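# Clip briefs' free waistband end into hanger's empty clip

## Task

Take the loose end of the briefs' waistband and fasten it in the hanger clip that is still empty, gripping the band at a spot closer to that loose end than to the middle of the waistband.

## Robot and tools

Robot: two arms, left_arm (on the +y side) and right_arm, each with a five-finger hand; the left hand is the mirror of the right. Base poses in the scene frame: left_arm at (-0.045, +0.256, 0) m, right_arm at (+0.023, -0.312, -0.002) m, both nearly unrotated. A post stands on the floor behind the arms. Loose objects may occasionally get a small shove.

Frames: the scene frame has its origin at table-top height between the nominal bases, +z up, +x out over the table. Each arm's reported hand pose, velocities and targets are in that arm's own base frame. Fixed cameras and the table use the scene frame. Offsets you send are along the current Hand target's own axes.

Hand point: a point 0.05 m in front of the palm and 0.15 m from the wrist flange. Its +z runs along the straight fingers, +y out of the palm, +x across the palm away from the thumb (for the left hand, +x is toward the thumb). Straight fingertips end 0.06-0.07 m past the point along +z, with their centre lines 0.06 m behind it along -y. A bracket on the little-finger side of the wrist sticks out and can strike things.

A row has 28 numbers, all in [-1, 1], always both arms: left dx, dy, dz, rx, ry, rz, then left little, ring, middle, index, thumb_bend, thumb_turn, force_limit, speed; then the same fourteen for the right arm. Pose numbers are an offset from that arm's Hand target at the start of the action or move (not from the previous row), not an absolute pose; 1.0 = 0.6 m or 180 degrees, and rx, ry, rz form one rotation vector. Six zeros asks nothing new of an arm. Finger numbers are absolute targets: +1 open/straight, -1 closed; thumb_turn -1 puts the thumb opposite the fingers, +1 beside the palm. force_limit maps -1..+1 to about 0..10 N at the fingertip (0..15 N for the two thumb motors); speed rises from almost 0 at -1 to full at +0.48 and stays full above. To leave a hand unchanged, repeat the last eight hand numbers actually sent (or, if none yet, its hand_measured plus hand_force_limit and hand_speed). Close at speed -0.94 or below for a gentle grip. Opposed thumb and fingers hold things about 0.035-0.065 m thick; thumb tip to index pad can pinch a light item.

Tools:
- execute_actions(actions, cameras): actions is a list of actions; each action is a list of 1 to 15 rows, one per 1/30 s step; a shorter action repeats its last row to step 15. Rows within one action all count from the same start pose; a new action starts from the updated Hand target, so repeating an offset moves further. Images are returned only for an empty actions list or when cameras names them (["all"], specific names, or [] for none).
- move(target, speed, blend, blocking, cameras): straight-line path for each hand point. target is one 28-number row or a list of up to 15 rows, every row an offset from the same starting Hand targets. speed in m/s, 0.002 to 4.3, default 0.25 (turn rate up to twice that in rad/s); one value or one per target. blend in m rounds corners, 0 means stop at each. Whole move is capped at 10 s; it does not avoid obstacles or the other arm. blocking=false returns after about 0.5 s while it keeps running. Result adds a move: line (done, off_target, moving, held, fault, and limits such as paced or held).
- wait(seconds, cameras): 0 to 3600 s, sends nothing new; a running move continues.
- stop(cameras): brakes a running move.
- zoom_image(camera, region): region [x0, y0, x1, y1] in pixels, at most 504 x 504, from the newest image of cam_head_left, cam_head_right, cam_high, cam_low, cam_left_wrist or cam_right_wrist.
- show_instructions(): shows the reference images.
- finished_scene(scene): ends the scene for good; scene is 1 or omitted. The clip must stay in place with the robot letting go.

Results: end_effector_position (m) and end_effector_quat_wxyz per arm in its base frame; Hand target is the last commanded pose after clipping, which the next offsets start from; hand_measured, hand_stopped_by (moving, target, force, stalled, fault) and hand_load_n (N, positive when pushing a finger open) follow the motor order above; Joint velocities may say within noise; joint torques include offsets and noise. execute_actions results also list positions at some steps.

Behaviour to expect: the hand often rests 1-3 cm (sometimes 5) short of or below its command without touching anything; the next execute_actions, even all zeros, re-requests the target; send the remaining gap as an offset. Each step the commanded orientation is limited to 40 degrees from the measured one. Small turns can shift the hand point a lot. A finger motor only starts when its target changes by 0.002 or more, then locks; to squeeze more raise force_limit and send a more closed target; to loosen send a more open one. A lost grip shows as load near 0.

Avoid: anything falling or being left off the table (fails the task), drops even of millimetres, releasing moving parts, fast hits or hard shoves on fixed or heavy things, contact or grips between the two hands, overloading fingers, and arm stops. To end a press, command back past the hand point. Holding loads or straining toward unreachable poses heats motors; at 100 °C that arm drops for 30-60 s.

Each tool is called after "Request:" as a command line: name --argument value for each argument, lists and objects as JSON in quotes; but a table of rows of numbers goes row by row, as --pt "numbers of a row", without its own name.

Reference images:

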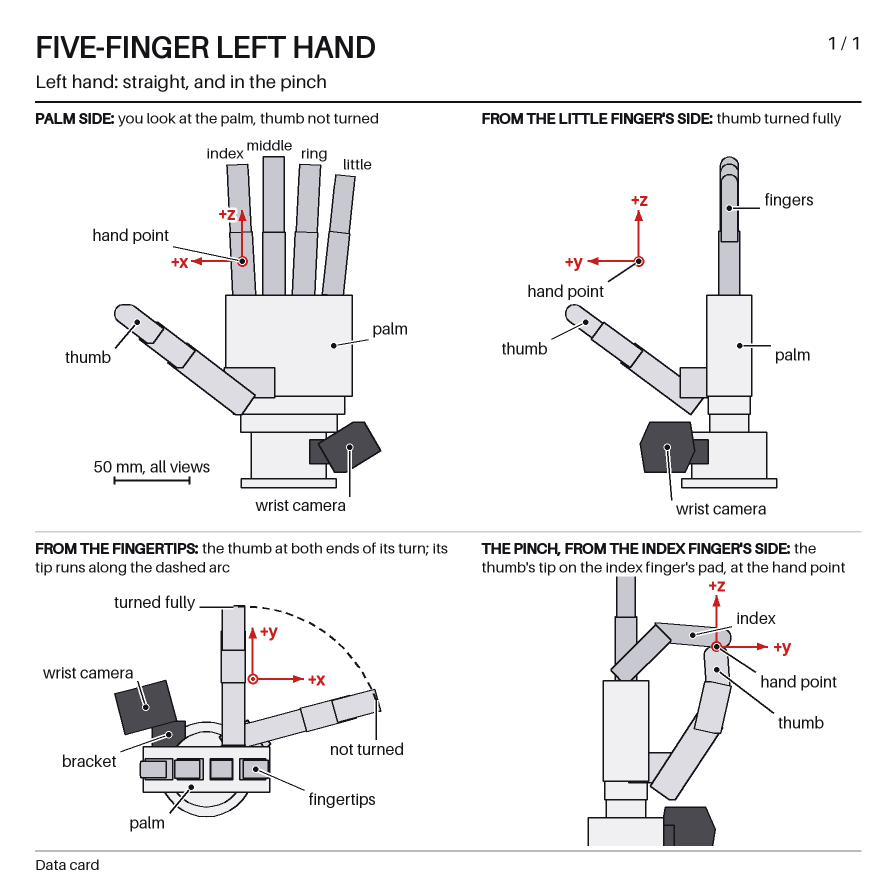

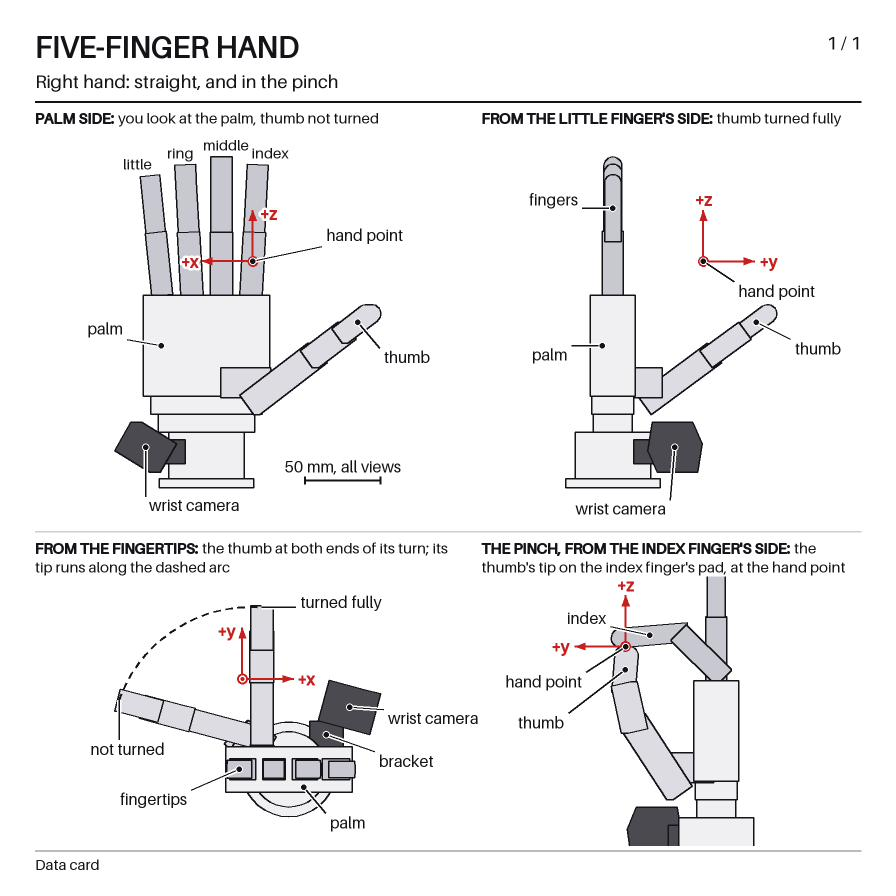

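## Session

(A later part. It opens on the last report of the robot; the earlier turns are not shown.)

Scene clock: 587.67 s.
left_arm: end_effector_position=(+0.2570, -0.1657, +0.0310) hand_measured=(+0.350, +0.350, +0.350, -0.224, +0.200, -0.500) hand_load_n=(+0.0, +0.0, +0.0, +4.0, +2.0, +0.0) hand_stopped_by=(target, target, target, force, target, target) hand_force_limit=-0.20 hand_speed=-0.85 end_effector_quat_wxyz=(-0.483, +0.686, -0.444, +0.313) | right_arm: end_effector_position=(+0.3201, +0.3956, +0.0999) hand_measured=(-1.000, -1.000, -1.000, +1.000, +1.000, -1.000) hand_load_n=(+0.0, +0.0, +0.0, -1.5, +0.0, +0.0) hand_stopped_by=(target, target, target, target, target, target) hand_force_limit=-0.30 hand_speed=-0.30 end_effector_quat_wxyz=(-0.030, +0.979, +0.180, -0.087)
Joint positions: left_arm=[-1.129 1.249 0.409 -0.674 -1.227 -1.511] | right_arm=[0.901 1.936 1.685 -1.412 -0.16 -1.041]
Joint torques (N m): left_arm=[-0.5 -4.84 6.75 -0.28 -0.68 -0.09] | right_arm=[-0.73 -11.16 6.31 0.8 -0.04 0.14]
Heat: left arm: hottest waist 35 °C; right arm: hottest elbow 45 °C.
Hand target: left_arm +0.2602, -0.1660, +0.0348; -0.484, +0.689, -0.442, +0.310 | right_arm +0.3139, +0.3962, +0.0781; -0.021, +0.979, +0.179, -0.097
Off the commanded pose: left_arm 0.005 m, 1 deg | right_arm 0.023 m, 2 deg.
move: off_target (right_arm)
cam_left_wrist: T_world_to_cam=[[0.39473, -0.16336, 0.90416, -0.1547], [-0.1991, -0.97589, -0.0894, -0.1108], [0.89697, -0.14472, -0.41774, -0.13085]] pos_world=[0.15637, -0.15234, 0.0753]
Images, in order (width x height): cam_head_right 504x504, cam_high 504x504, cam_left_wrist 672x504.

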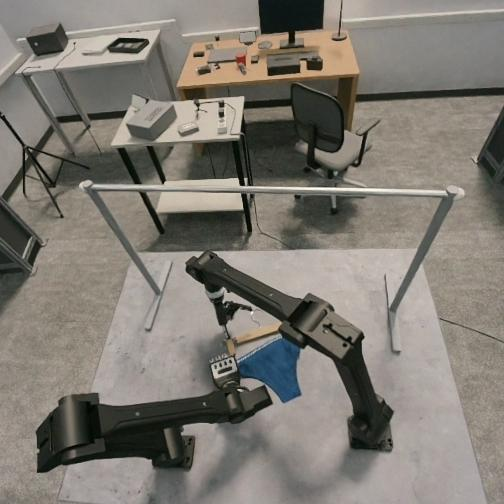

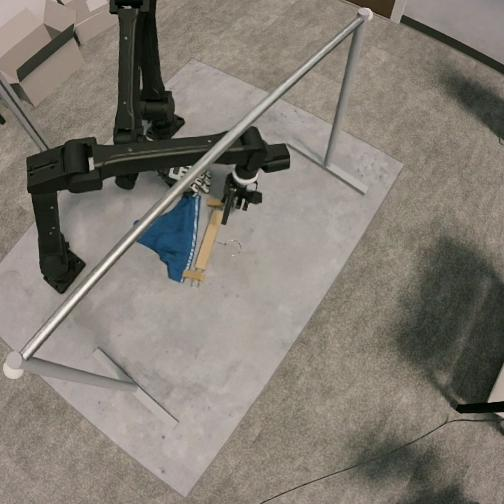

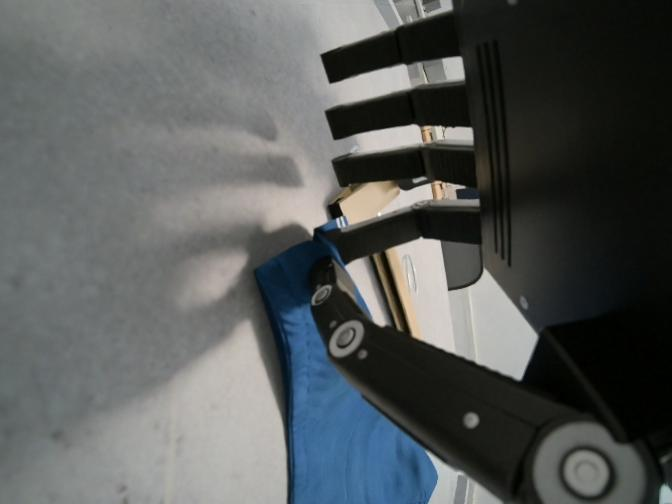

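Request:
move --target '[0, 0, 0, 0, 0, 0, 0.35, 0.35, 0.35, -0.35, 0.2, -0.5, -0.2, -0.85, 0.0037, 0.0015, 0.0197, 0, 0, 0, -1, -1, -1, 1, 1, -1, -0.3, -0.3]' --speed 0.05 --cameras '["cam_left_wrist", "cam_head_right", "cam_high"]'

Request:
zoom_image --camera "cam_left_wrist" --region '[310, 150, 430, 240]'

Request:
zoom_image --camera "cam_head_right" --region '[200, 310, 260, 370]'

Scene clock: 598.27 s.
left_arm: end_effector_position=(+0.2570, -0.1657, +0.0310) hand_measured=(+0.350, +0.350, +0.350, -0.224, +0.200, -0.500) hand_load_n=(+0.0, +0.0, +0.0, +3.5, +1.5, +0.0) hand_stopped_by=(target, target, target, force, target, target) hand_force_limit=-0.20 hand_speed=-0.85 end_effector_quat_wxyz=(-0.483, +0.686, -0.444, +0.313) | right_arm: end_effector_position=(+0.3211, +0.3975, +0.0982) hand_measured=(-1.000, -1.000, -1.000, +1.000, +1.000, -1.000) hand_load_n=(+0.0, +0.0, +0.0, -1.5, +0.0, +0.0) hand_stopped_by=(target, target, target, target, target, target) hand_force_limit=-0.30 hand_speed=-0.30 end_effector_quat_wxyz=(-0.037, +0.980, +0.181, -0.081)
Joint positions: left_arm=[-1.129 1.249 0.409 -0.674 -1.227 -1.511] | right_arm=[0.901 1.929 1.674 -1.389 -0.162 -1.04]
Joint torques (N m): left_arm=[-0.5 -4.84 6.75 -0.28 -0.68 -0.09] | right_arm=[-0.67 -10.11 5.78 1.01 0.02 0.15]
Heat: left arm: hottest waist 35 °C; right arm: hottest elbow 44 °C.
Hand target: left_arm +0.2602, -0.1660, +0.0348; -0.484, +0.689, -0.442, +0.310 | right_arm +0.3138, +0.3961, +0.0661; -0.021, +0.979, +0.179, -0.097
Off the commanded pose: left_arm 0.005 m, 1 deg | right_arm 0.033 m, 3 deg.
move: off_target (right_arm)
cam_left_wrist: T_world_to_cam=[[0.39473, -0.16336, 0.90416, -0.1547], [-0.1991, -0.97589, -0.0894, -0.1108], [0.89697, -0.14472, -0.41774, -0.13085]] pos_world=[0.15637, -0.15234, 0.0753]
Images, in order (width x height): cam_head_right 504x504, cam_high 504x504, cam_left_wrist 672x504.

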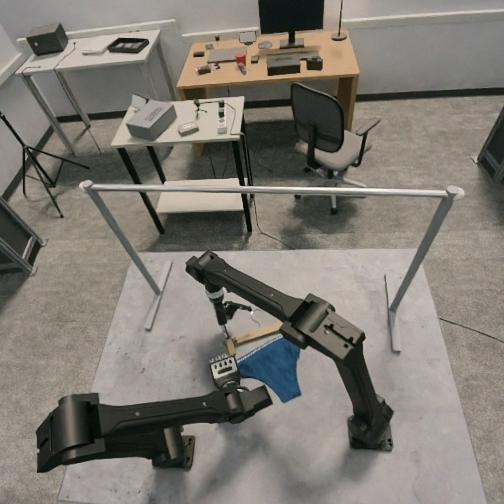

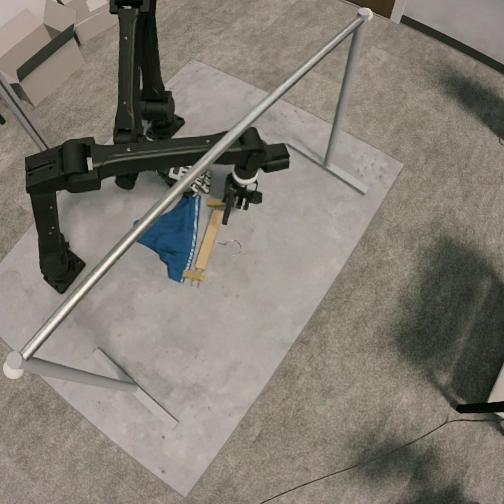

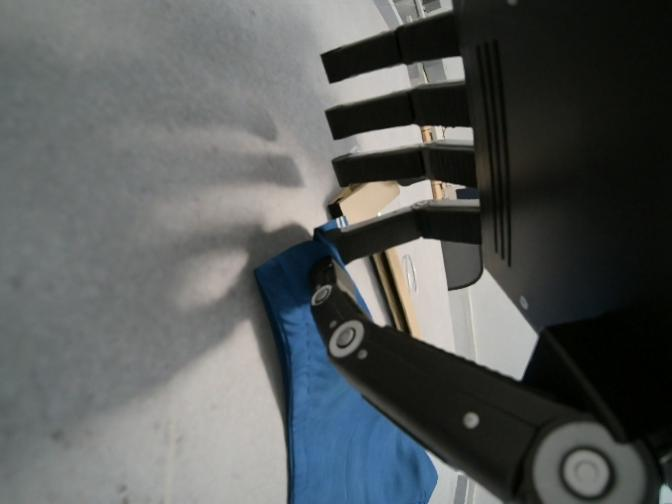

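Scaled by 4.200 from the camera's image (finer frame: 960x720).

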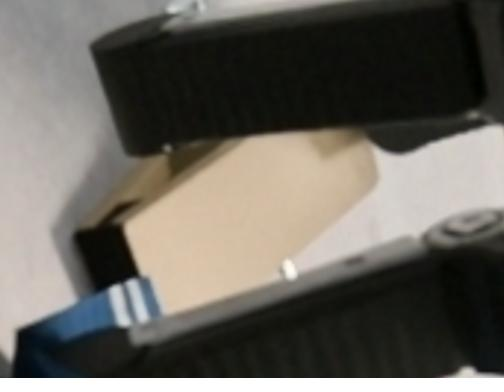

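Scaled by 8.400 from the camera's image (finer frame: 720x720).

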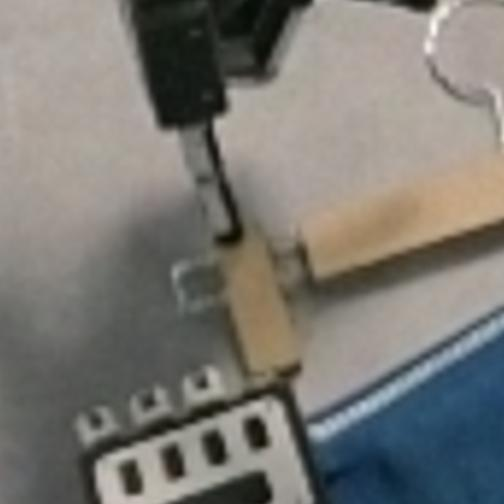

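Request:
move --target '[0, 0, 0, 0, 0, 0, 0.35, 0.35, 0.35, -0.35, 0.2, -0.5, -0.2, -0.85, -0.0184, 0.0033, -0.0716, 0, 0, 0, -1, -1, -1, 1, 1, -1, -0.3, -0.3]' --speed 0.06 --cameras '["cam_left_wrist", "cam_head_left", "cam_head_right", "cam_high"]'

Request:
zoom_image --camera "cam_left_wrist" --region '[310, 150, 430, 240]'

Request:
zoom_image --camera "cam_head_right" --region '[200, 310, 260, 370]'

Request:
zoom_image --camera "cam_head_left" --region '[200, 310, 260, 370]'

Scene clock: 617.47 s.
left_arm: end_effector_position=(+0.2570, -0.1657, +0.0310) hand_measured=(+0.350, +0.350, +0.350, -0.224, +0.200, -0.500) hand_load_n=(+0.0, +0.0, +0.0, +4.0, +2.0, +0.0) hand_stopped_by=(target, target, target, force, target, target) hand_force_limit=-0.20 hand_speed=-0.85 end_effector_quat_wxyz=(-0.483, +0.686, -0.444, +0.313) | right_arm: end_effector_position=(+0.3117, +0.3856, +0.1035) hand_measured=(-1.000, -1.000, -1.000, +1.000, +1.000, -1.000) hand_load_n=(+0.0, +0.0, +0.0, +0.0, -0.5, +0.0) hand_stopped_by=(target, target, target, target, target, target) hand_force_limit=-0.30 hand_speed=-0.30 end_effector_quat_wxyz=(-0.018, +0.979, +0.178, -0.102)
Joint positions: left_arm=[-1.129 1.249 0.409 -0.674 -1.227 -1.511] | right_arm=[0.901 1.928 1.674 -1.446 -0.162 -1.04]
Joint torques (N m): left_arm=[-0.5 -4.84 6.76 -0.28 -0.68 -0.09] | right_arm=[-1.2 -12.22 9.42 -0.46 0.03 0.11]
Heat: left arm: hottest waist 34 °C; right arm: hottest elbow 42 °C.
Hand target: left_arm +0.2602, -0.1660, +0.0348; -0.484, +0.689, -0.442, +0.310 | right_arm +0.3128, +0.3901, +0.1100; -0.021, +0.979, +0.179, -0.097
Off the commanded pose: left_arm 0.005 m, 1 deg | right_arm 0.008 m, 1 deg.
move: done
cam_left_wrist: T_world_to_cam=[[0.39473, -0.16336, 0.90416, -0.1547], [-0.1991, -0.97589, -0.0894, -0.1108], [0.89697, -0.14472, -0.41774, -0.13085]] pos_world=[0.15637, -0.15234, 0.0753]
Images, in order (width x height): cam_head_left 504x504, cam_head_right 504x504, cam_high 504x504, cam_left_wrist 672x504.

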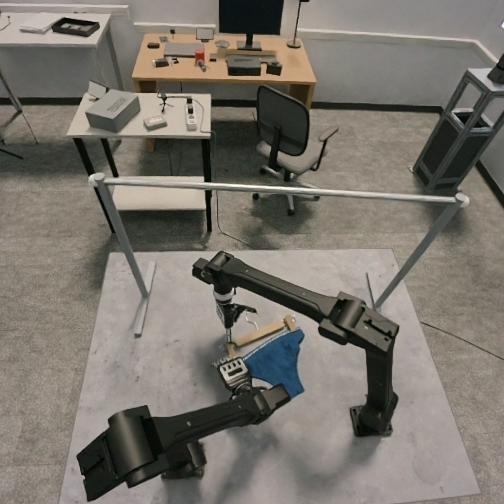

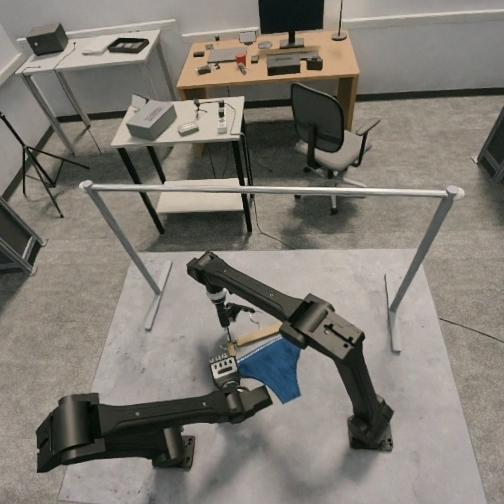

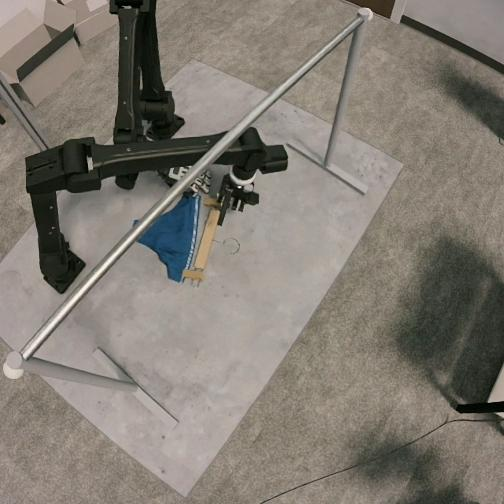

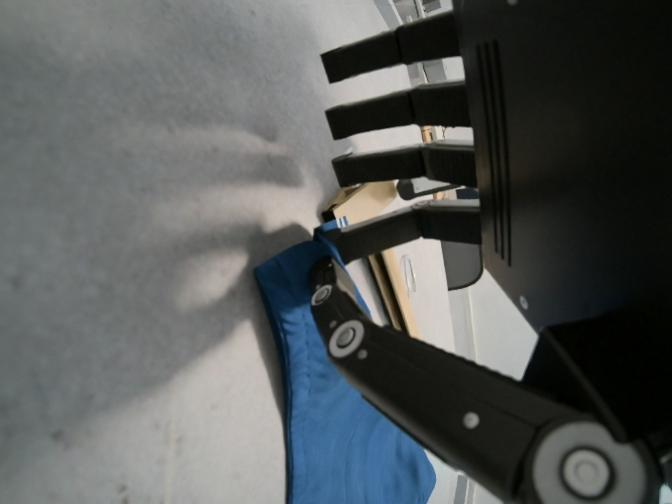

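Scaled by 4.200 from the camera's image (finer frame: 960x720).

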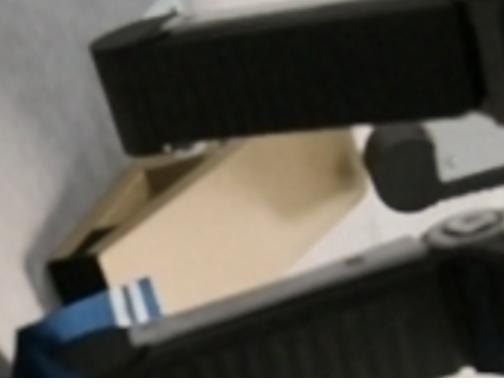

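Scaled by 8.400 from the camera's image (finer frame: 720x720).

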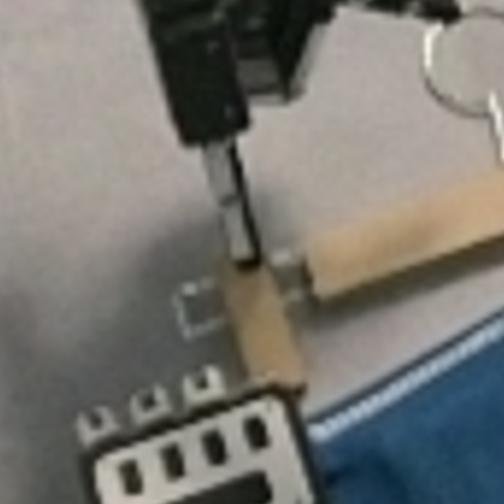

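Scaled by 8.400 from the camera's image (finer frame: 720x720).

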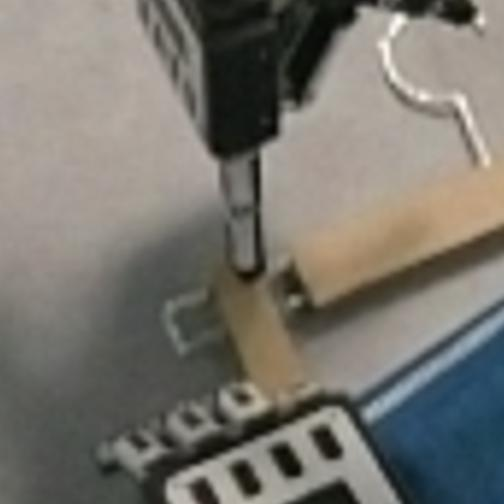

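Request:
move --target '[0, 0, 0, 0, 0, 0, 0.35, 0.35, 0.35, -0.35, 0.2, -0.5, -0.2, -0.85, -0.0055, 0.0019, 0.0349, 0, 0, 0, -1, -1, -1, 1, 1, -1, -0.3, -0.3]' --speed 0.05 --cameras '["cam_left_wrist", "cam_head_right"]'

Request:
zoom_image --camera "cam_left_wrist" --region '[310, 150, 430, 240]'

Request:
zoom_image --camera "cam_head_right" --region '[200, 310, 260, 370]'

Scene clock: 631.43 s.
left_arm: end_effector_position=(+0.2570, -0.1657, +0.0310) hand_measured=(+0.350, +0.350, +0.350, -0.224, +0.200, -0.500) hand_load_n=(+0.0, +0.0, +0.0, +4.0, +2.0, +0.0) hand_stopped_by=(target, target, target, force, target, target) hand_force_limit=-0.20 hand_speed=-0.85 end_effector_quat_wxyz=(-0.483, +0.686, -0.444, +0.313) | right_arm: end_effector_position=(+0.3092, +0.3866, +0.0983) hand_measured=(-1.000, -1.000, -1.000, +1.000, +1.000, -1.000) hand_load_n=(+0.0, +0.0, +0.0, +0.0, +0.0, +0.0) hand_stopped_by=(target, target, target, target, target, target) hand_force_limit=-0.30 hand_speed=-0.30 end_effector_quat_wxyz=(-0.023, +0.979, +0.179, -0.098)
Joint positions: left_arm=[-1.129 1.249 0.409 -0.674 -1.227 -1.511] | right_arm=[0.905 1.92 1.651 -1.418 -0.163 -1.038]
Joint torques (N m): left_arm=[-0.5 -4.89 6.74 -0.28 -0.68 -0.09] | right_arm=[-0.79 -12.57 6.9 0.65 0.06 0.15]
Heat: left arm: hottest waist 34 °C; right arm: hottest elbow 43 °C.
Hand target: left_arm +0.2602, -0.1660, +0.0348; -0.484, +0.689, -0.442, +0.310 | right_arm +0.3061, +0.3880, +0.0901; -0.021, +0.979, +0.179, -0.097
Off the commanded pose: left_arm 0.005 m, 1 deg | right_arm 0.009 m, 0 deg.
move: done
cam_left_wrist: T_world_to_cam=[[0.39473, -0.16336, 0.90416, -0.1547], [-0.1991, -0.97589, -0.0894, -0.1108], [0.89697, -0.14472, -0.41774, -0.13085]] pos_world=[0.15637, -0.15234, 0.0753]
Images, in order (width x height): cam_head_right 504x504, cam_left_wrist 672x504.

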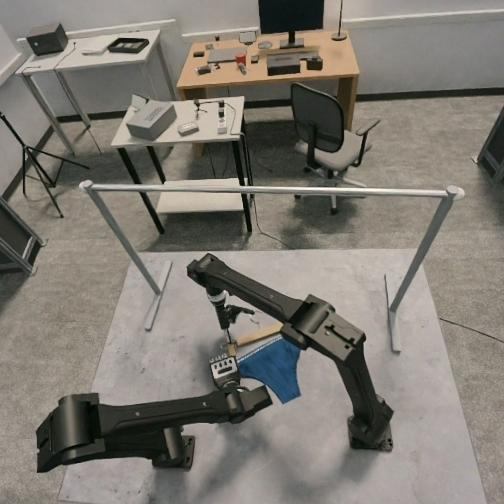

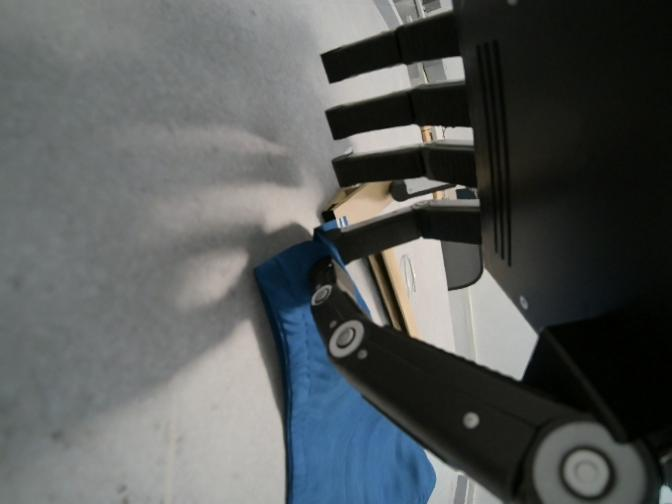

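Scaled by 4.200 from the camera's image (finer frame: 960x720).

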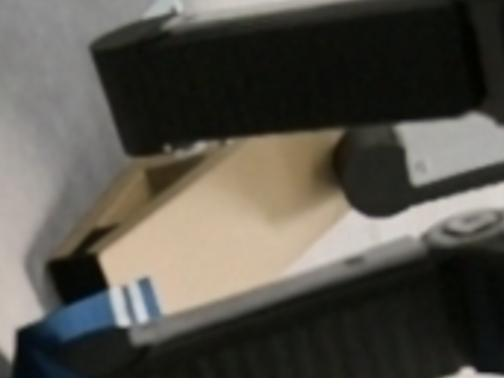

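Scaled by 8.400 from the camera's image (finer frame: 720x720).

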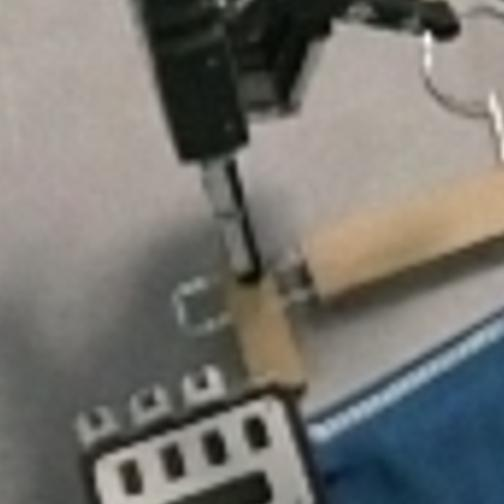

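Request:
move --target '[0, 0, 0, 0, 0, 0, 0.35, 0.35, 0.35, -0.35, 0.2, -0.5, -0.2, -0.85, -0.0075, -0.001, 0.0015, 0, 0, 0, -1, -1, -1, 1, 1, -1, -0.3, -0.3]' --speed 0.05 --cameras '["cam_left_wrist", "cam_head_right"]'

Request:
zoom_image --camera "cam_left_wrist" --region '[310, 150, 430, 240]'

Scene clock: 639.33 s.
left_arm: end_effector_position=(+0.2570, -0.1657, +0.0310) hand_measured=(+0.350, +0.350, +0.350, -0.224, +0.200, -0.500) hand_load_n=(+0.0, +0.0, +0.0, +4.0, +2.0, +0.0) hand_stopped_by=(target, target, target, force, target, target) hand_force_limit=-0.20 hand_speed=-0.85 end_effector_quat_wxyz=(-0.483, +0.686, -0.444, +0.313) | right_arm: end_effector_position=(+0.3050, +0.3852, +0.0967) hand_measured=(-1.000, -1.000, -1.000, +1.000, +1.000, -1.000) hand_load_n=(+0.0, +0.0, +0.0, +0.0, +0.0, +0.0) hand_stopped_by=(target, target, target, target, target, target) hand_force_limit=-0.30 hand_speed=-0.30 end_effector_quat_wxyz=(-0.022, +0.979, +0.179, -0.098)
Joint positions: left_arm=[-1.129 1.249 0.409 -0.674 -1.227 -1.511] | right_arm=[0.91 1.914 1.635 -1.411 -0.164 -1.033]
Joint torques (N m): left_arm=[-0.44 -4.89 6.75 -0.28 -0.68 -0.09] | right_arm=[-1.03 -12.34 7.02 0.62 0.07 0.18]
Heat: left arm: hottest waist 34 °C; right arm: hottest elbow 43 °C.
Hand target: left_arm +0.2602, -0.1660, +0.0348; -0.484, +0.689, -0.442, +0.310 | right_arm +0.3016, +0.3870, +0.0899; -0.021, +0.979, +0.179, -0.097
Off the commanded pose: left_arm 0.005 m, 1 deg | right_arm 0.008 m, 0 deg.
move: done
cam_left_wrist: T_world_to_cam=[[0.39473, -0.16336, 0.90416, -0.1547], [-0.1991, -0.97589, -0.0894, -0.1108], [0.89697, -0.14472, -0.41774, -0.13085]] pos_world=[0.15637, -0.15234, 0.0753]
Images, in order (width x height): cam_head_right 504x504, cam_left_wrist 672x504.

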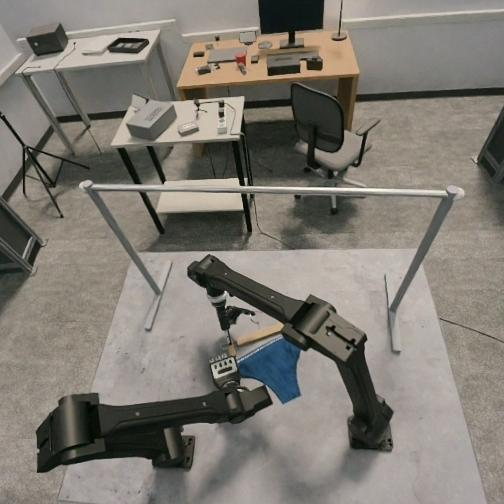

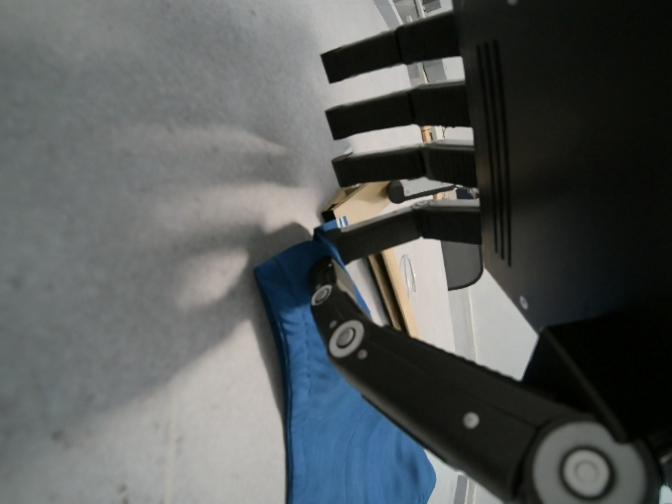

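Scaled by 4.200 from the camera's image (finer frame: 960x720).

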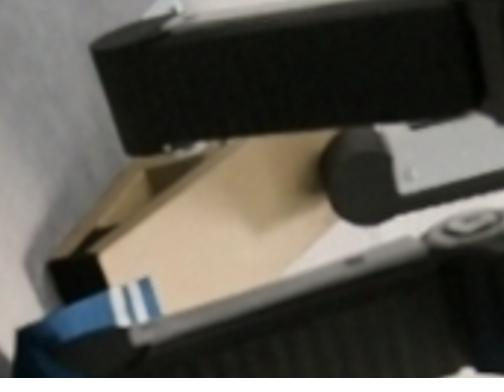

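Request:
move --target '[0, 0, 0, 0, 0, 0, 0.35, 0.35, 0.35, -0.35, 0.2, -0.5, -0.2, -0.85, -0.0031, 0.0057, 0.0205, 0, 0, 0, -1, -1, -1, 1, 1, -1, -0.3, -0.3]' --speed 0.05 --cameras '["cam_left_wrist", "cam_head_right"]'

Request:
zoom_image --camera "cam_left_wrist" --region '[310, 150, 430, 240]'

Scene clock: 645.07 s.
left_arm: end_effector_position=(+0.2570, -0.1657, +0.0310) hand_measured=(+0.350, +0.350, +0.350, -0.224, +0.200, -0.500) hand_load_n=(+0.0, +0.0, +0.0, +4.0, +2.0, +0.0) hand_stopped_by=(target, target, target, force, target, target) hand_force_limit=-0.20 hand_speed=-0.85 end_effector_quat_wxyz=(-0.483, +0.686, -0.444, +0.313) | right_arm: end_effector_position=(+0.3010, +0.3827, +0.0935) hand_measured=(-1.000, -1.000, -1.000, +1.000, +1.000, -1.000) hand_load_n=(+0.0, +0.5, +0.0, +0.0, +0.0, +0.0) hand_stopped_by=(target, target, target, target, target, target) hand_force_limit=-0.30 hand_speed=-0.30 end_effector_quat_wxyz=(-0.027, +0.979, +0.180, -0.095)
Joint positions: left_arm=[-1.129 1.249 0.409 -0.674 -1.227 -1.511] | right_arm=[0.912 1.897 1.604 -1.386 -0.167 -1.032]
Joint torques (N m): left_arm=[-0.5 -4.84 6.75 -0.28 -0.68 -0.09] | right_arm=[-1.08 -11.11 6.58 0.91 0.16 0.13]
Heat: left arm: hottest waist 34 °C; right arm: hottest elbow 42 °C.
Hand target: left_arm +0.2602, -0.1660, +0.0348; -0.484, +0.689, -0.442, +0.310 | right_arm +0.2988, +0.3832, +0.0781; -0.021, +0.979, +0.178, -0.097
Off the commanded pose: left_arm 0.005 m, 1 deg | right_arm 0.016 m, 1 deg.
move: off_target (right_arm)
cam_left_wrist: T_world_to_cam=[[0.39473, -0.16336, 0.90416, -0.1547], [-0.1991, -0.97589, -0.0894, -0.1108], [0.89697, -0.14472, -0.41774, -0.13085]] pos_world=[0.15637, -0.15234, 0.0753]
Images, in order (width x height): cam_head_right 504x504, cam_left_wrist 672x504.

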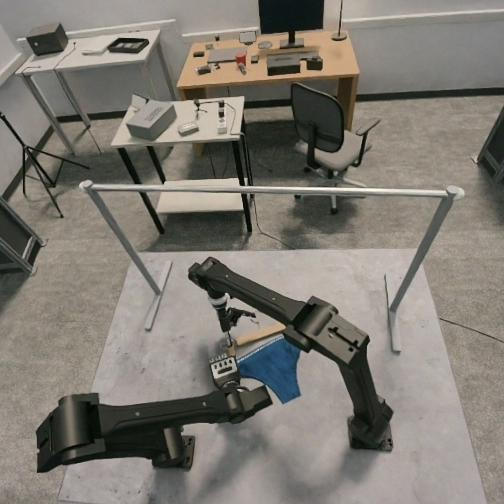

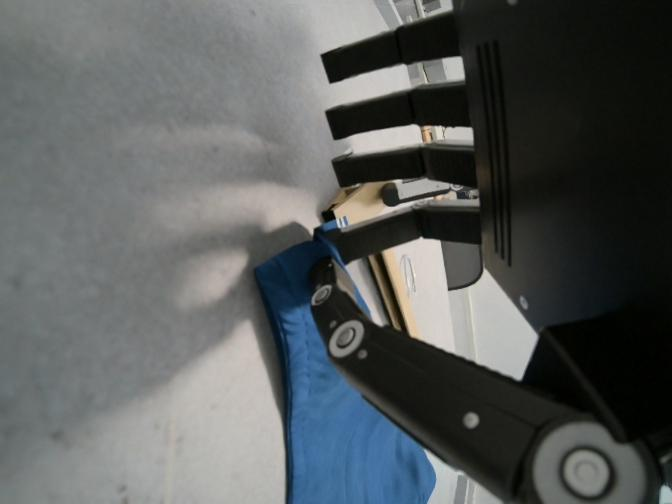

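Scaled by 4.200 from the camera's image (finer frame: 960x720).

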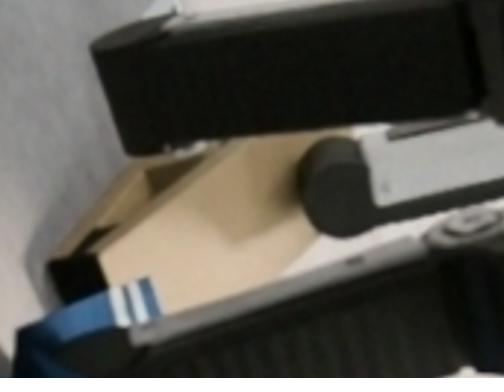

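Request:
move --target '[0, 0, 0, 0, 0, 0, 0.35, 0.35, 0.35, -0.35, 0.2, -0.5, -0.2, -0.85, 0.0082, 0.0015, 0.0238, 0, 0, 0, -1, -1, -1, 1, 1, -1, -0.3, -0.3]' --speed 0.05 --cameras '["cam_left_wrist", "cam_head_right"]'

Request:
zoom_image --camera "cam_left_wrist" --region '[310, 150, 430, 240]'

Scene clock: 653.43 s.
left_arm: end_effector_position=(+0.2570, -0.1657, +0.0310) hand_measured=(+0.350, +0.350, +0.350, -0.224, +0.200, -0.500) hand_load_n=(+0.5, +0.0, +0.0, +4.0, +2.0, +0.0) hand_stopped_by=(target, target, target, force, target, target) hand_force_limit=-0.20 hand_speed=-0.85 end_effector_quat_wxyz=(-0.483, +0.686, -0.444, +0.313) | right_arm: end_effector_position=(+0.3000, +0.3847, +0.0917) hand_measured=(-1.000, -1.000, -1.000, +1.000, +1.000, -1.000) hand_load_n=(+0.0, +0.0, +0.0, +0.0, +0.0, +0.0) hand_stopped_by=(target, target, target, target, target, target) hand_force_limit=-0.30 hand_speed=-0.30 end_effector_quat_wxyz=(-0.034, +0.978, +0.181, -0.094)
Joint positions: left_arm=[-1.129 1.249 0.409 -0.674 -1.227 -1.511] | right_arm=[0.912 1.892 1.595 -1.37 -0.175 -1.032]
Joint torques (N m): left_arm=[-0.5 -4.84 6.76 -0.28 -0.68 -0.09] | right_arm=[-1.14 -9.99 6.06 1.55 0.45 0.09]
Heat: left arm: hottest waist 34 °C; right arm: hottest elbow 42 °C.
Hand target: left_arm +0.2602, -0.1660, +0.0348; -0.484, +0.689, -0.442, +0.310 | right_arm +0.3007, +0.3841, +0.0630; -0.021, +0.979, +0.178, -0.097
Off the commanded pose: left_arm 0.005 m, 1 deg | right_arm 0.029 m, 2 deg.
move: off_target (right_arm)
cam_left_wrist: T_world_to_cam=[[0.39473, -0.16336, 0.90416, -0.1547], [-0.1991, -0.97589, -0.0894, -0.1108], [0.89697, -0.14472, -0.41774, -0.13085]] pos_world=[0.15637, -0.15234, 0.0753]
Images, in order (width x height): cam_head_right 504x504, cam_left_wrist 672x504.

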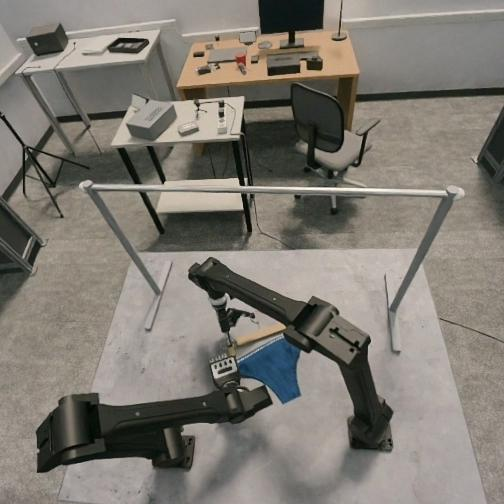

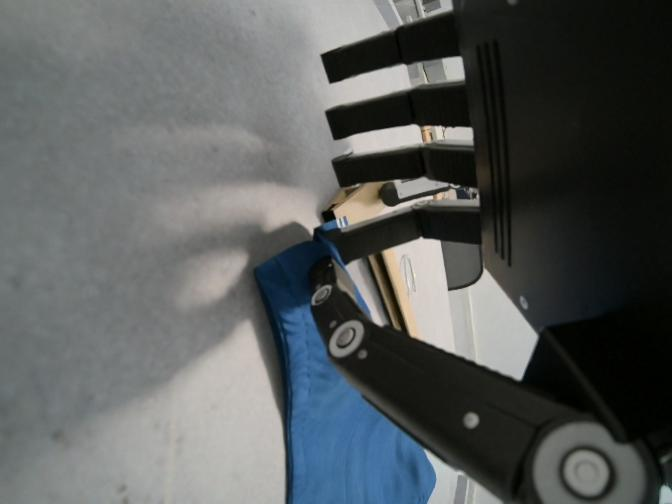

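Scaled by 4.200 from the camera's image (finer frame: 960x720).

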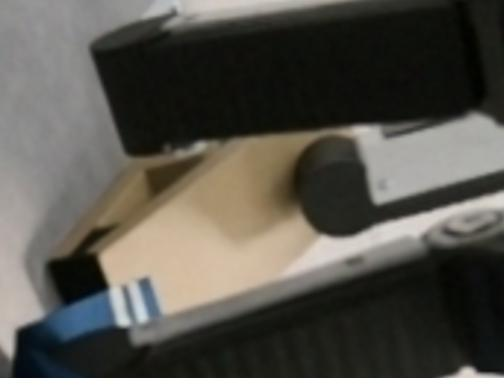

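Request:
move --target '[0, 0, 0, 0, 0, 0, 0.35, 0.35, 0.35, -0.35, 0.2, -0.5, -0.2, -0.85, 0.0046, 0.0019, 0.0245, 0, 0, 0, -1, -1, -1, 1, 1, -1, -0.3, -0.3]' --speed 0.05 --cameras '["cam_left_wrist", "cam_head_right"]'

Request:
zoom_image --camera "cam_left_wrist" --region '[310, 150, 430, 240]'

Scene clock: 657.80 s.
left_arm: end_effector_position=(+0.2570, -0.1657, +0.0310) hand_measured=(+0.350, +0.350, +0.350, -0.224, +0.200, -0.500) hand_load_n=(+0.0, +0.0, +0.0, +4.0, +2.0, +0.0) hand_stopped_by=(target, target, target, force, target, target) hand_force_limit=-0.20 hand_speed=-0.85 end_effector_quat_wxyz=(-0.483, +0.686, -0.444, +0.313) | right_arm: end_effector_position=(+0.2991, +0.3852, +0.0902) hand_measured=(-1.000, -1.000, -1.000, +1.000, +1.000, -1.000) hand_load_n=(+0.0, +0.0, +0.5, -1.0, +0.0, +0.0) hand_stopped_by=(target, target, target, target, target, target) hand_force_limit=-0.30 hand_speed=-0.30 end_effector_quat_wxyz=(-0.039, +0.979, +0.181, -0.090)
Joint positions: left_arm=[-1.129 1.249 0.409 -0.674 -1.227 -1.511] | right_arm=[0.913 1.883 1.579 -1.35 -0.178 -1.032]
Joint torques (N m): left_arm=[-0.5 -4.89 6.76 -0.28 -0.68 -0.09] | right_arm=[-1.32 -8.35 5.57 1.99 0.56 0.11]
Heat: left arm: hottest waist 34 °C; right arm: hottest elbow 42 °C.
Hand target: left_arm +0.2602, -0.1660, +0.0348; -0.484, +0.689, -0.442, +0.310 | right_arm +0.3007, +0.3842, +0.0481; -0.021, +0.979, +0.179, -0.097
Off the commanded pose: left_arm 0.005 m, 1 deg | right_arm 0.042 m, 2 deg.
move: off_target (right_arm)
cam_left_wrist: T_world_to_cam=[[0.39473, -0.16336, 0.90416, -0.1547], [-0.1991, -0.97589, -0.0894, -0.1108], [0.89697, -0.14472, -0.41774, -0.13085]] pos_world=[0.15637, -0.15234, 0.0753]
Images, in order (width x height): cam_head_right 504x504, cam_left_wrist 672x504.

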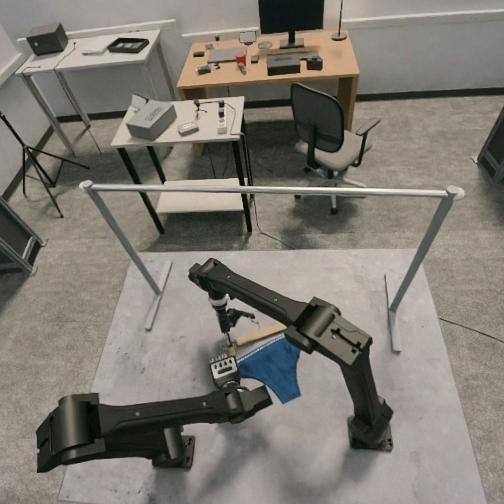

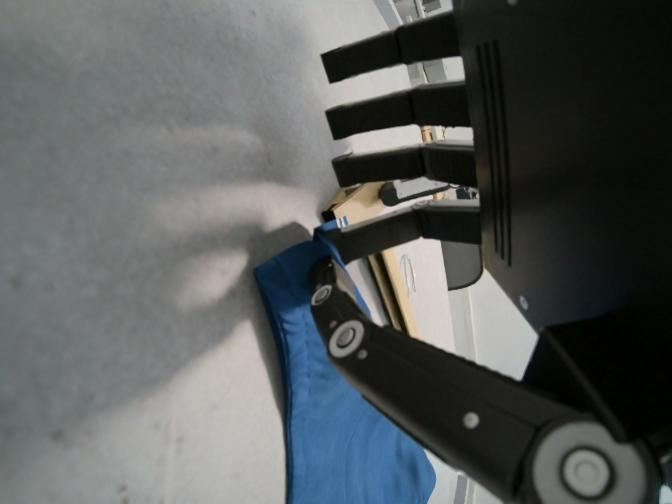

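Scaled by 4.200 from the camera's image (finer frame: 960x720).

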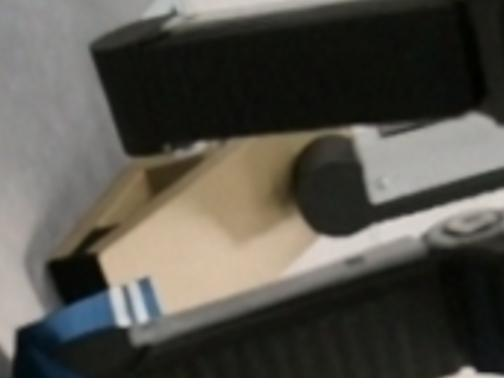

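Request:
move --target '[0, 0, 0, 0, 0, 0, 0.35, 0.35, 0.35, -0.35, 0.2, -0.5, -0.2, -0.85, -0.0137, -0.0108, -0.0935, 0, 0, 0, -1, -1, -1, 1, 1, -1, -0.3, -0.3]' --speed 0.06 --cameras '["cam_left_wrist", "cam_head_right"]'

Request:
zoom_image --camera "cam_left_wrist" --region '[310, 150, 430, 240]'

Scene clock: 664.50 s.
left_arm: end_effector_position=(+0.2570, -0.1657, +0.0310) hand_measured=(+0.350, +0.350, +0.350, -0.224, +0.200, -0.500) hand_load_n=(+0.0, +0.0, +0.0, +4.0, +2.0, +0.0) hand_stopped_by=(target, target, target, force, target, target) hand_force_limit=-0.20 hand_speed=-0.85 end_effector_quat_wxyz=(-0.483, +0.686, -0.444, +0.313) | right_arm: end_effector_position=(+0.2961, +0.3769, +0.1031) hand_measured=(-1.000, -1.000, -1.000, +1.000, +1.000, -1.000) hand_load_n=(+0.0, +0.0, +0.0, +0.0, +0.0, +0.0) hand_stopped_by=(target, target, target, target, target, target) hand_force_limit=-0.30 hand_speed=-0.30 end_effector_quat_wxyz=(-0.020, +0.978, +0.179, -0.101)
Joint positions: left_arm=[-1.129 1.249 0.409 -0.674 -1.227 -1.511] | right_arm=[0.913 1.884 1.606 -1.419 -0.165 -1.03]
Joint torques (N m): left_arm=[-0.5 -4.84 6.75 -0.28 -0.68 -0.09] | right_arm=[-0.97 -11.22 10.97 -0.65 0.08 0.11]
Heat: left arm: hottest waist 34 °C; right arm: hottest elbow 41 °C.
Hand target: left_arm +0.2602, -0.1660, +0.0348; -0.484, +0.689, -0.442, +0.310 | right_arm +0.3020, +0.3870, +0.1051; -0.021, +0.979, +0.178, -0.097
Off the commanded pose: left_arm 0.005 m, 1 deg | right_arm 0.012 m, 1 deg.
move: off_target (right_arm)
cam_left_wrist: T_world_to_cam=[[0.39473, -0.16336, 0.90416, -0.1547], [-0.1991, -0.97589, -0.0894, -0.1108], [0.89697, -0.14472, -0.41774, -0.13085]] pos_world=[0.15637, -0.15234, 0.0753]
Images, in order (width x height): cam_head_right 504x504, cam_left_wrist 672x504.

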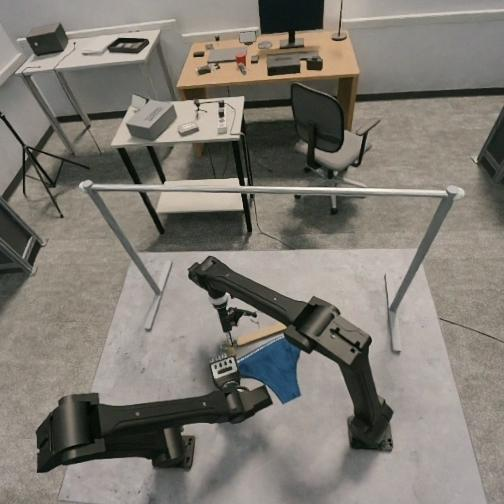

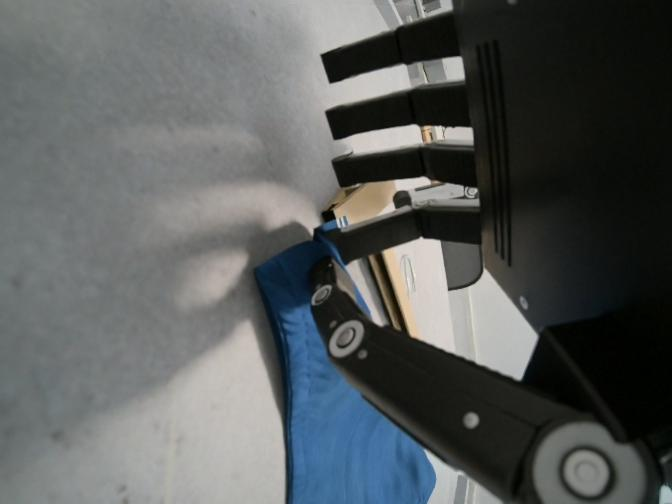

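Scaled by 4.200 from the camera's image (finer frame: 960x720).

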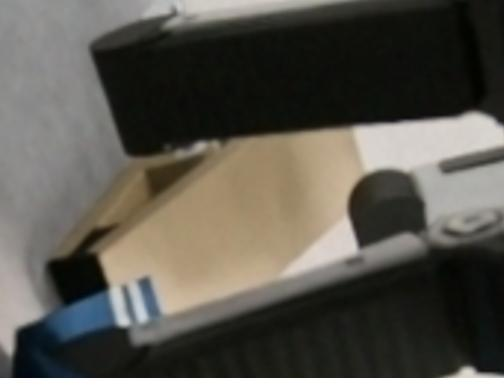

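Request:
move --target '[0, 0, 0, 0, 0, 0, 0.35, 0.35, 0.35, -0.35, 0.2, -0.5, -0.2, -0.85, 0.0068, 0.001, 0.0252, 0, 0, 0, -1, -1, -1, 1, 1, -1, -0.3, -0.3]' --speed 0.05 --cameras '["cam_left_wrist"]'

Request:
zoom_image --camera "cam_left_wrist" --region '[310, 150, 430, 240]'

Scene clock: 671.63 s.
left_arm: end_effector_position=(+0.2570, -0.1657, +0.0310) hand_measured=(+0.350, +0.350, +0.350, -0.224, +0.200, -0.500) hand_load_n=(+0.0, +0.0, +0.0, +4.0, +2.0, +0.0) hand_stopped_by=(target, target, target, force, target, target) hand_force_limit=-0.20 hand_speed=-0.85 end_effector_quat_wxyz=(-0.483, +0.686, -0.444, +0.313) | right_arm: end_effector_position=(+0.2986, +0.3801, +0.0960) hand_measured=(-1.000, -1.000, -1.000, +1.000, +1.000, -1.000) hand_load_n=(+0.0, +0.0, +0.0, +0.0, +0.0, +0.0) hand_stopped_by=(target, target, target, target, target, target) hand_force_limit=-0.30 hand_speed=-0.30 end_effector_quat_wxyz=(-0.021, +0.979, +0.179, -0.100)
Joint positions: left_arm=[-1.129 1.249 0.409 -0.674 -1.227 -1.511] | right_arm=[0.913 1.896 1.606 -1.402 -0.165 -1.03]
Joint torques (N m): left_arm=[-0.5 -4.89 6.75 -0.28 -0.68 -0.09] | right_arm=[-1.14 -10.17 9.5 0.21 0.1 0.11]
Heat: left arm: hottest waist 34 °C; right arm: hottest elbow 43 °C.
Hand target: left_arm +0.2602, -0.1660, +0.0348; -0.484, +0.689, -0.442, +0.310 | right_arm +0.3030, +0.3880, +0.0894; -0.021, +0.979, +0.178, -0.097
Off the commanded pose: left_arm 0.005 m, 1 deg | right_arm 0.011 m, 0 deg.
move: off_target (right_arm)
cam_left_wrist: T_world_to_cam=[[0.39473, -0.16336, 0.90416, -0.1547], [-0.1991, -0.97589, -0.0894, -0.1108], [0.89697, -0.14472, -0.41774, -0.13085]] pos_world=[0.15637, -0.15234, 0.0753]

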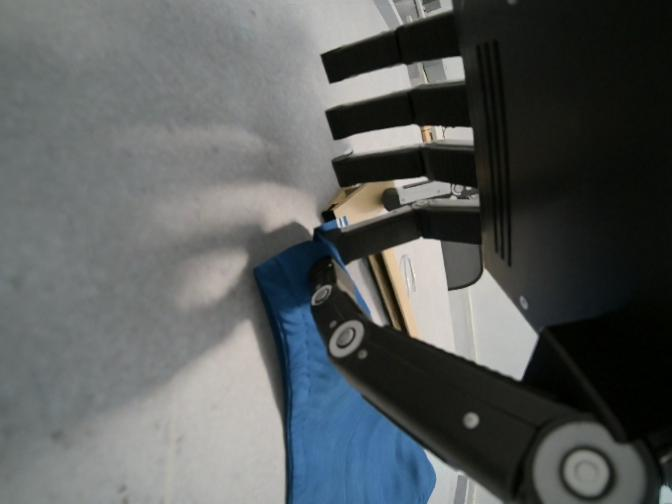

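Scaled by 4.200 from the camera's image (finer frame: 960x720).

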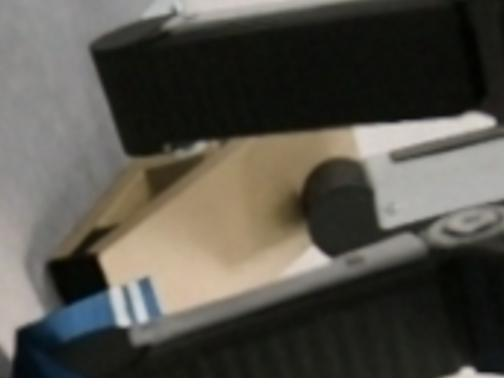

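Request:
move --target '[0, 0, 0, 0, 0, 0, 0.35, 0.35, 0.35, -0.35, 0.2, -0.5, -0.2, -0.85, 0.0105, -0.0068, -0.0048, 0, 0, 0, -1, -1, -1, 1, 1, -1, -0.3, -0.3]' --speed 0.05 --cameras '["cam_left_wrist"]'

Request:
zoom_image --camera "cam_left_wrist" --region '[310, 150, 430, 240]'

Scene clock: 676.37 s.
left_arm: end_effector_position=(+0.2570, -0.1657, +0.0310) hand_measured=(+0.350, +0.350, +0.350, -0.224, +0.200, -0.500) hand_load_n=(+0.0, +0.0, +0.0, +4.0, +2.0, +0.0) hand_stopped_by=(target, target, target, force, target, target) hand_force_limit=-0.20 hand_speed=-0.85 end_effector_quat_wxyz=(-0.483, +0.686, -0.444, +0.313) | right_arm: end_effector_position=(+0.3015, +0.3839, +0.0949) hand_measured=(-1.000, -1.000, -1.000, +1.000, +1.000, -1.000) hand_load_n=(+0.0, +0.0, +0.0, +0.0, -0.5, +0.0) hand_stopped_by=(target, target, target, target, target, target) hand_force_limit=-0.30 hand_speed=-0.30 end_effector_quat_wxyz=(-0.022, +0.979, +0.179, -0.099)
Joint positions: left_arm=[-1.129 1.249 0.409 -0.674 -1.227 -1.511] | right_arm=[0.913 1.907 1.62 -1.403 -0.165 -1.03]
Joint torques (N m): left_arm=[-0.5 -4.89 6.76 -0.27 -0.68 -0.09] | right_arm=[-1.2 -10.23 10.93 -0.36 0.08 0.1]
Heat: left arm: hottest waist 34 °C; right arm: hottest elbow 43 °C.
Hand target: left_arm +0.2602, -0.1660, +0.0348; -0.484, +0.689, -0.442, +0.310 | right_arm +0.3079, +0.3939, +0.0914; -0.021, +0.979, +0.178, -0.097
Off the commanded pose: left_arm 0.005 m, 1 deg | right_arm 0.012 m, 0 deg.
move: off_target (right_arm)
cam_left_wrist: T_world_to_cam=[[0.39473, -0.16336, 0.90416, -0.1547], [-0.1991, -0.97589, -0.0894, -0.1108], [0.89697, -0.14472, -0.41774, -0.13085]] pos_world=[0.15637, -0.15234, 0.0753]

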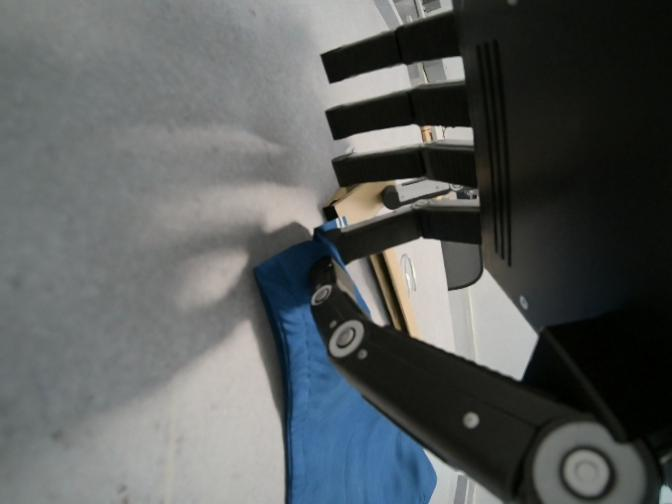

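Scaled by 4.200 from the camera's image (finer frame: 960x720).

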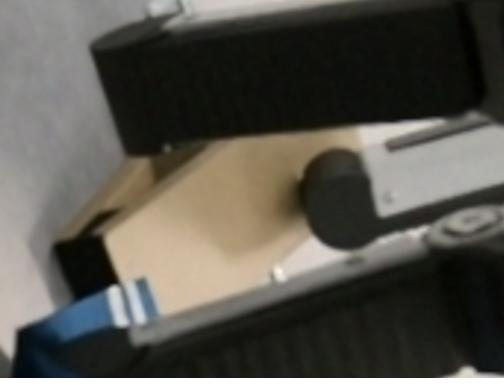

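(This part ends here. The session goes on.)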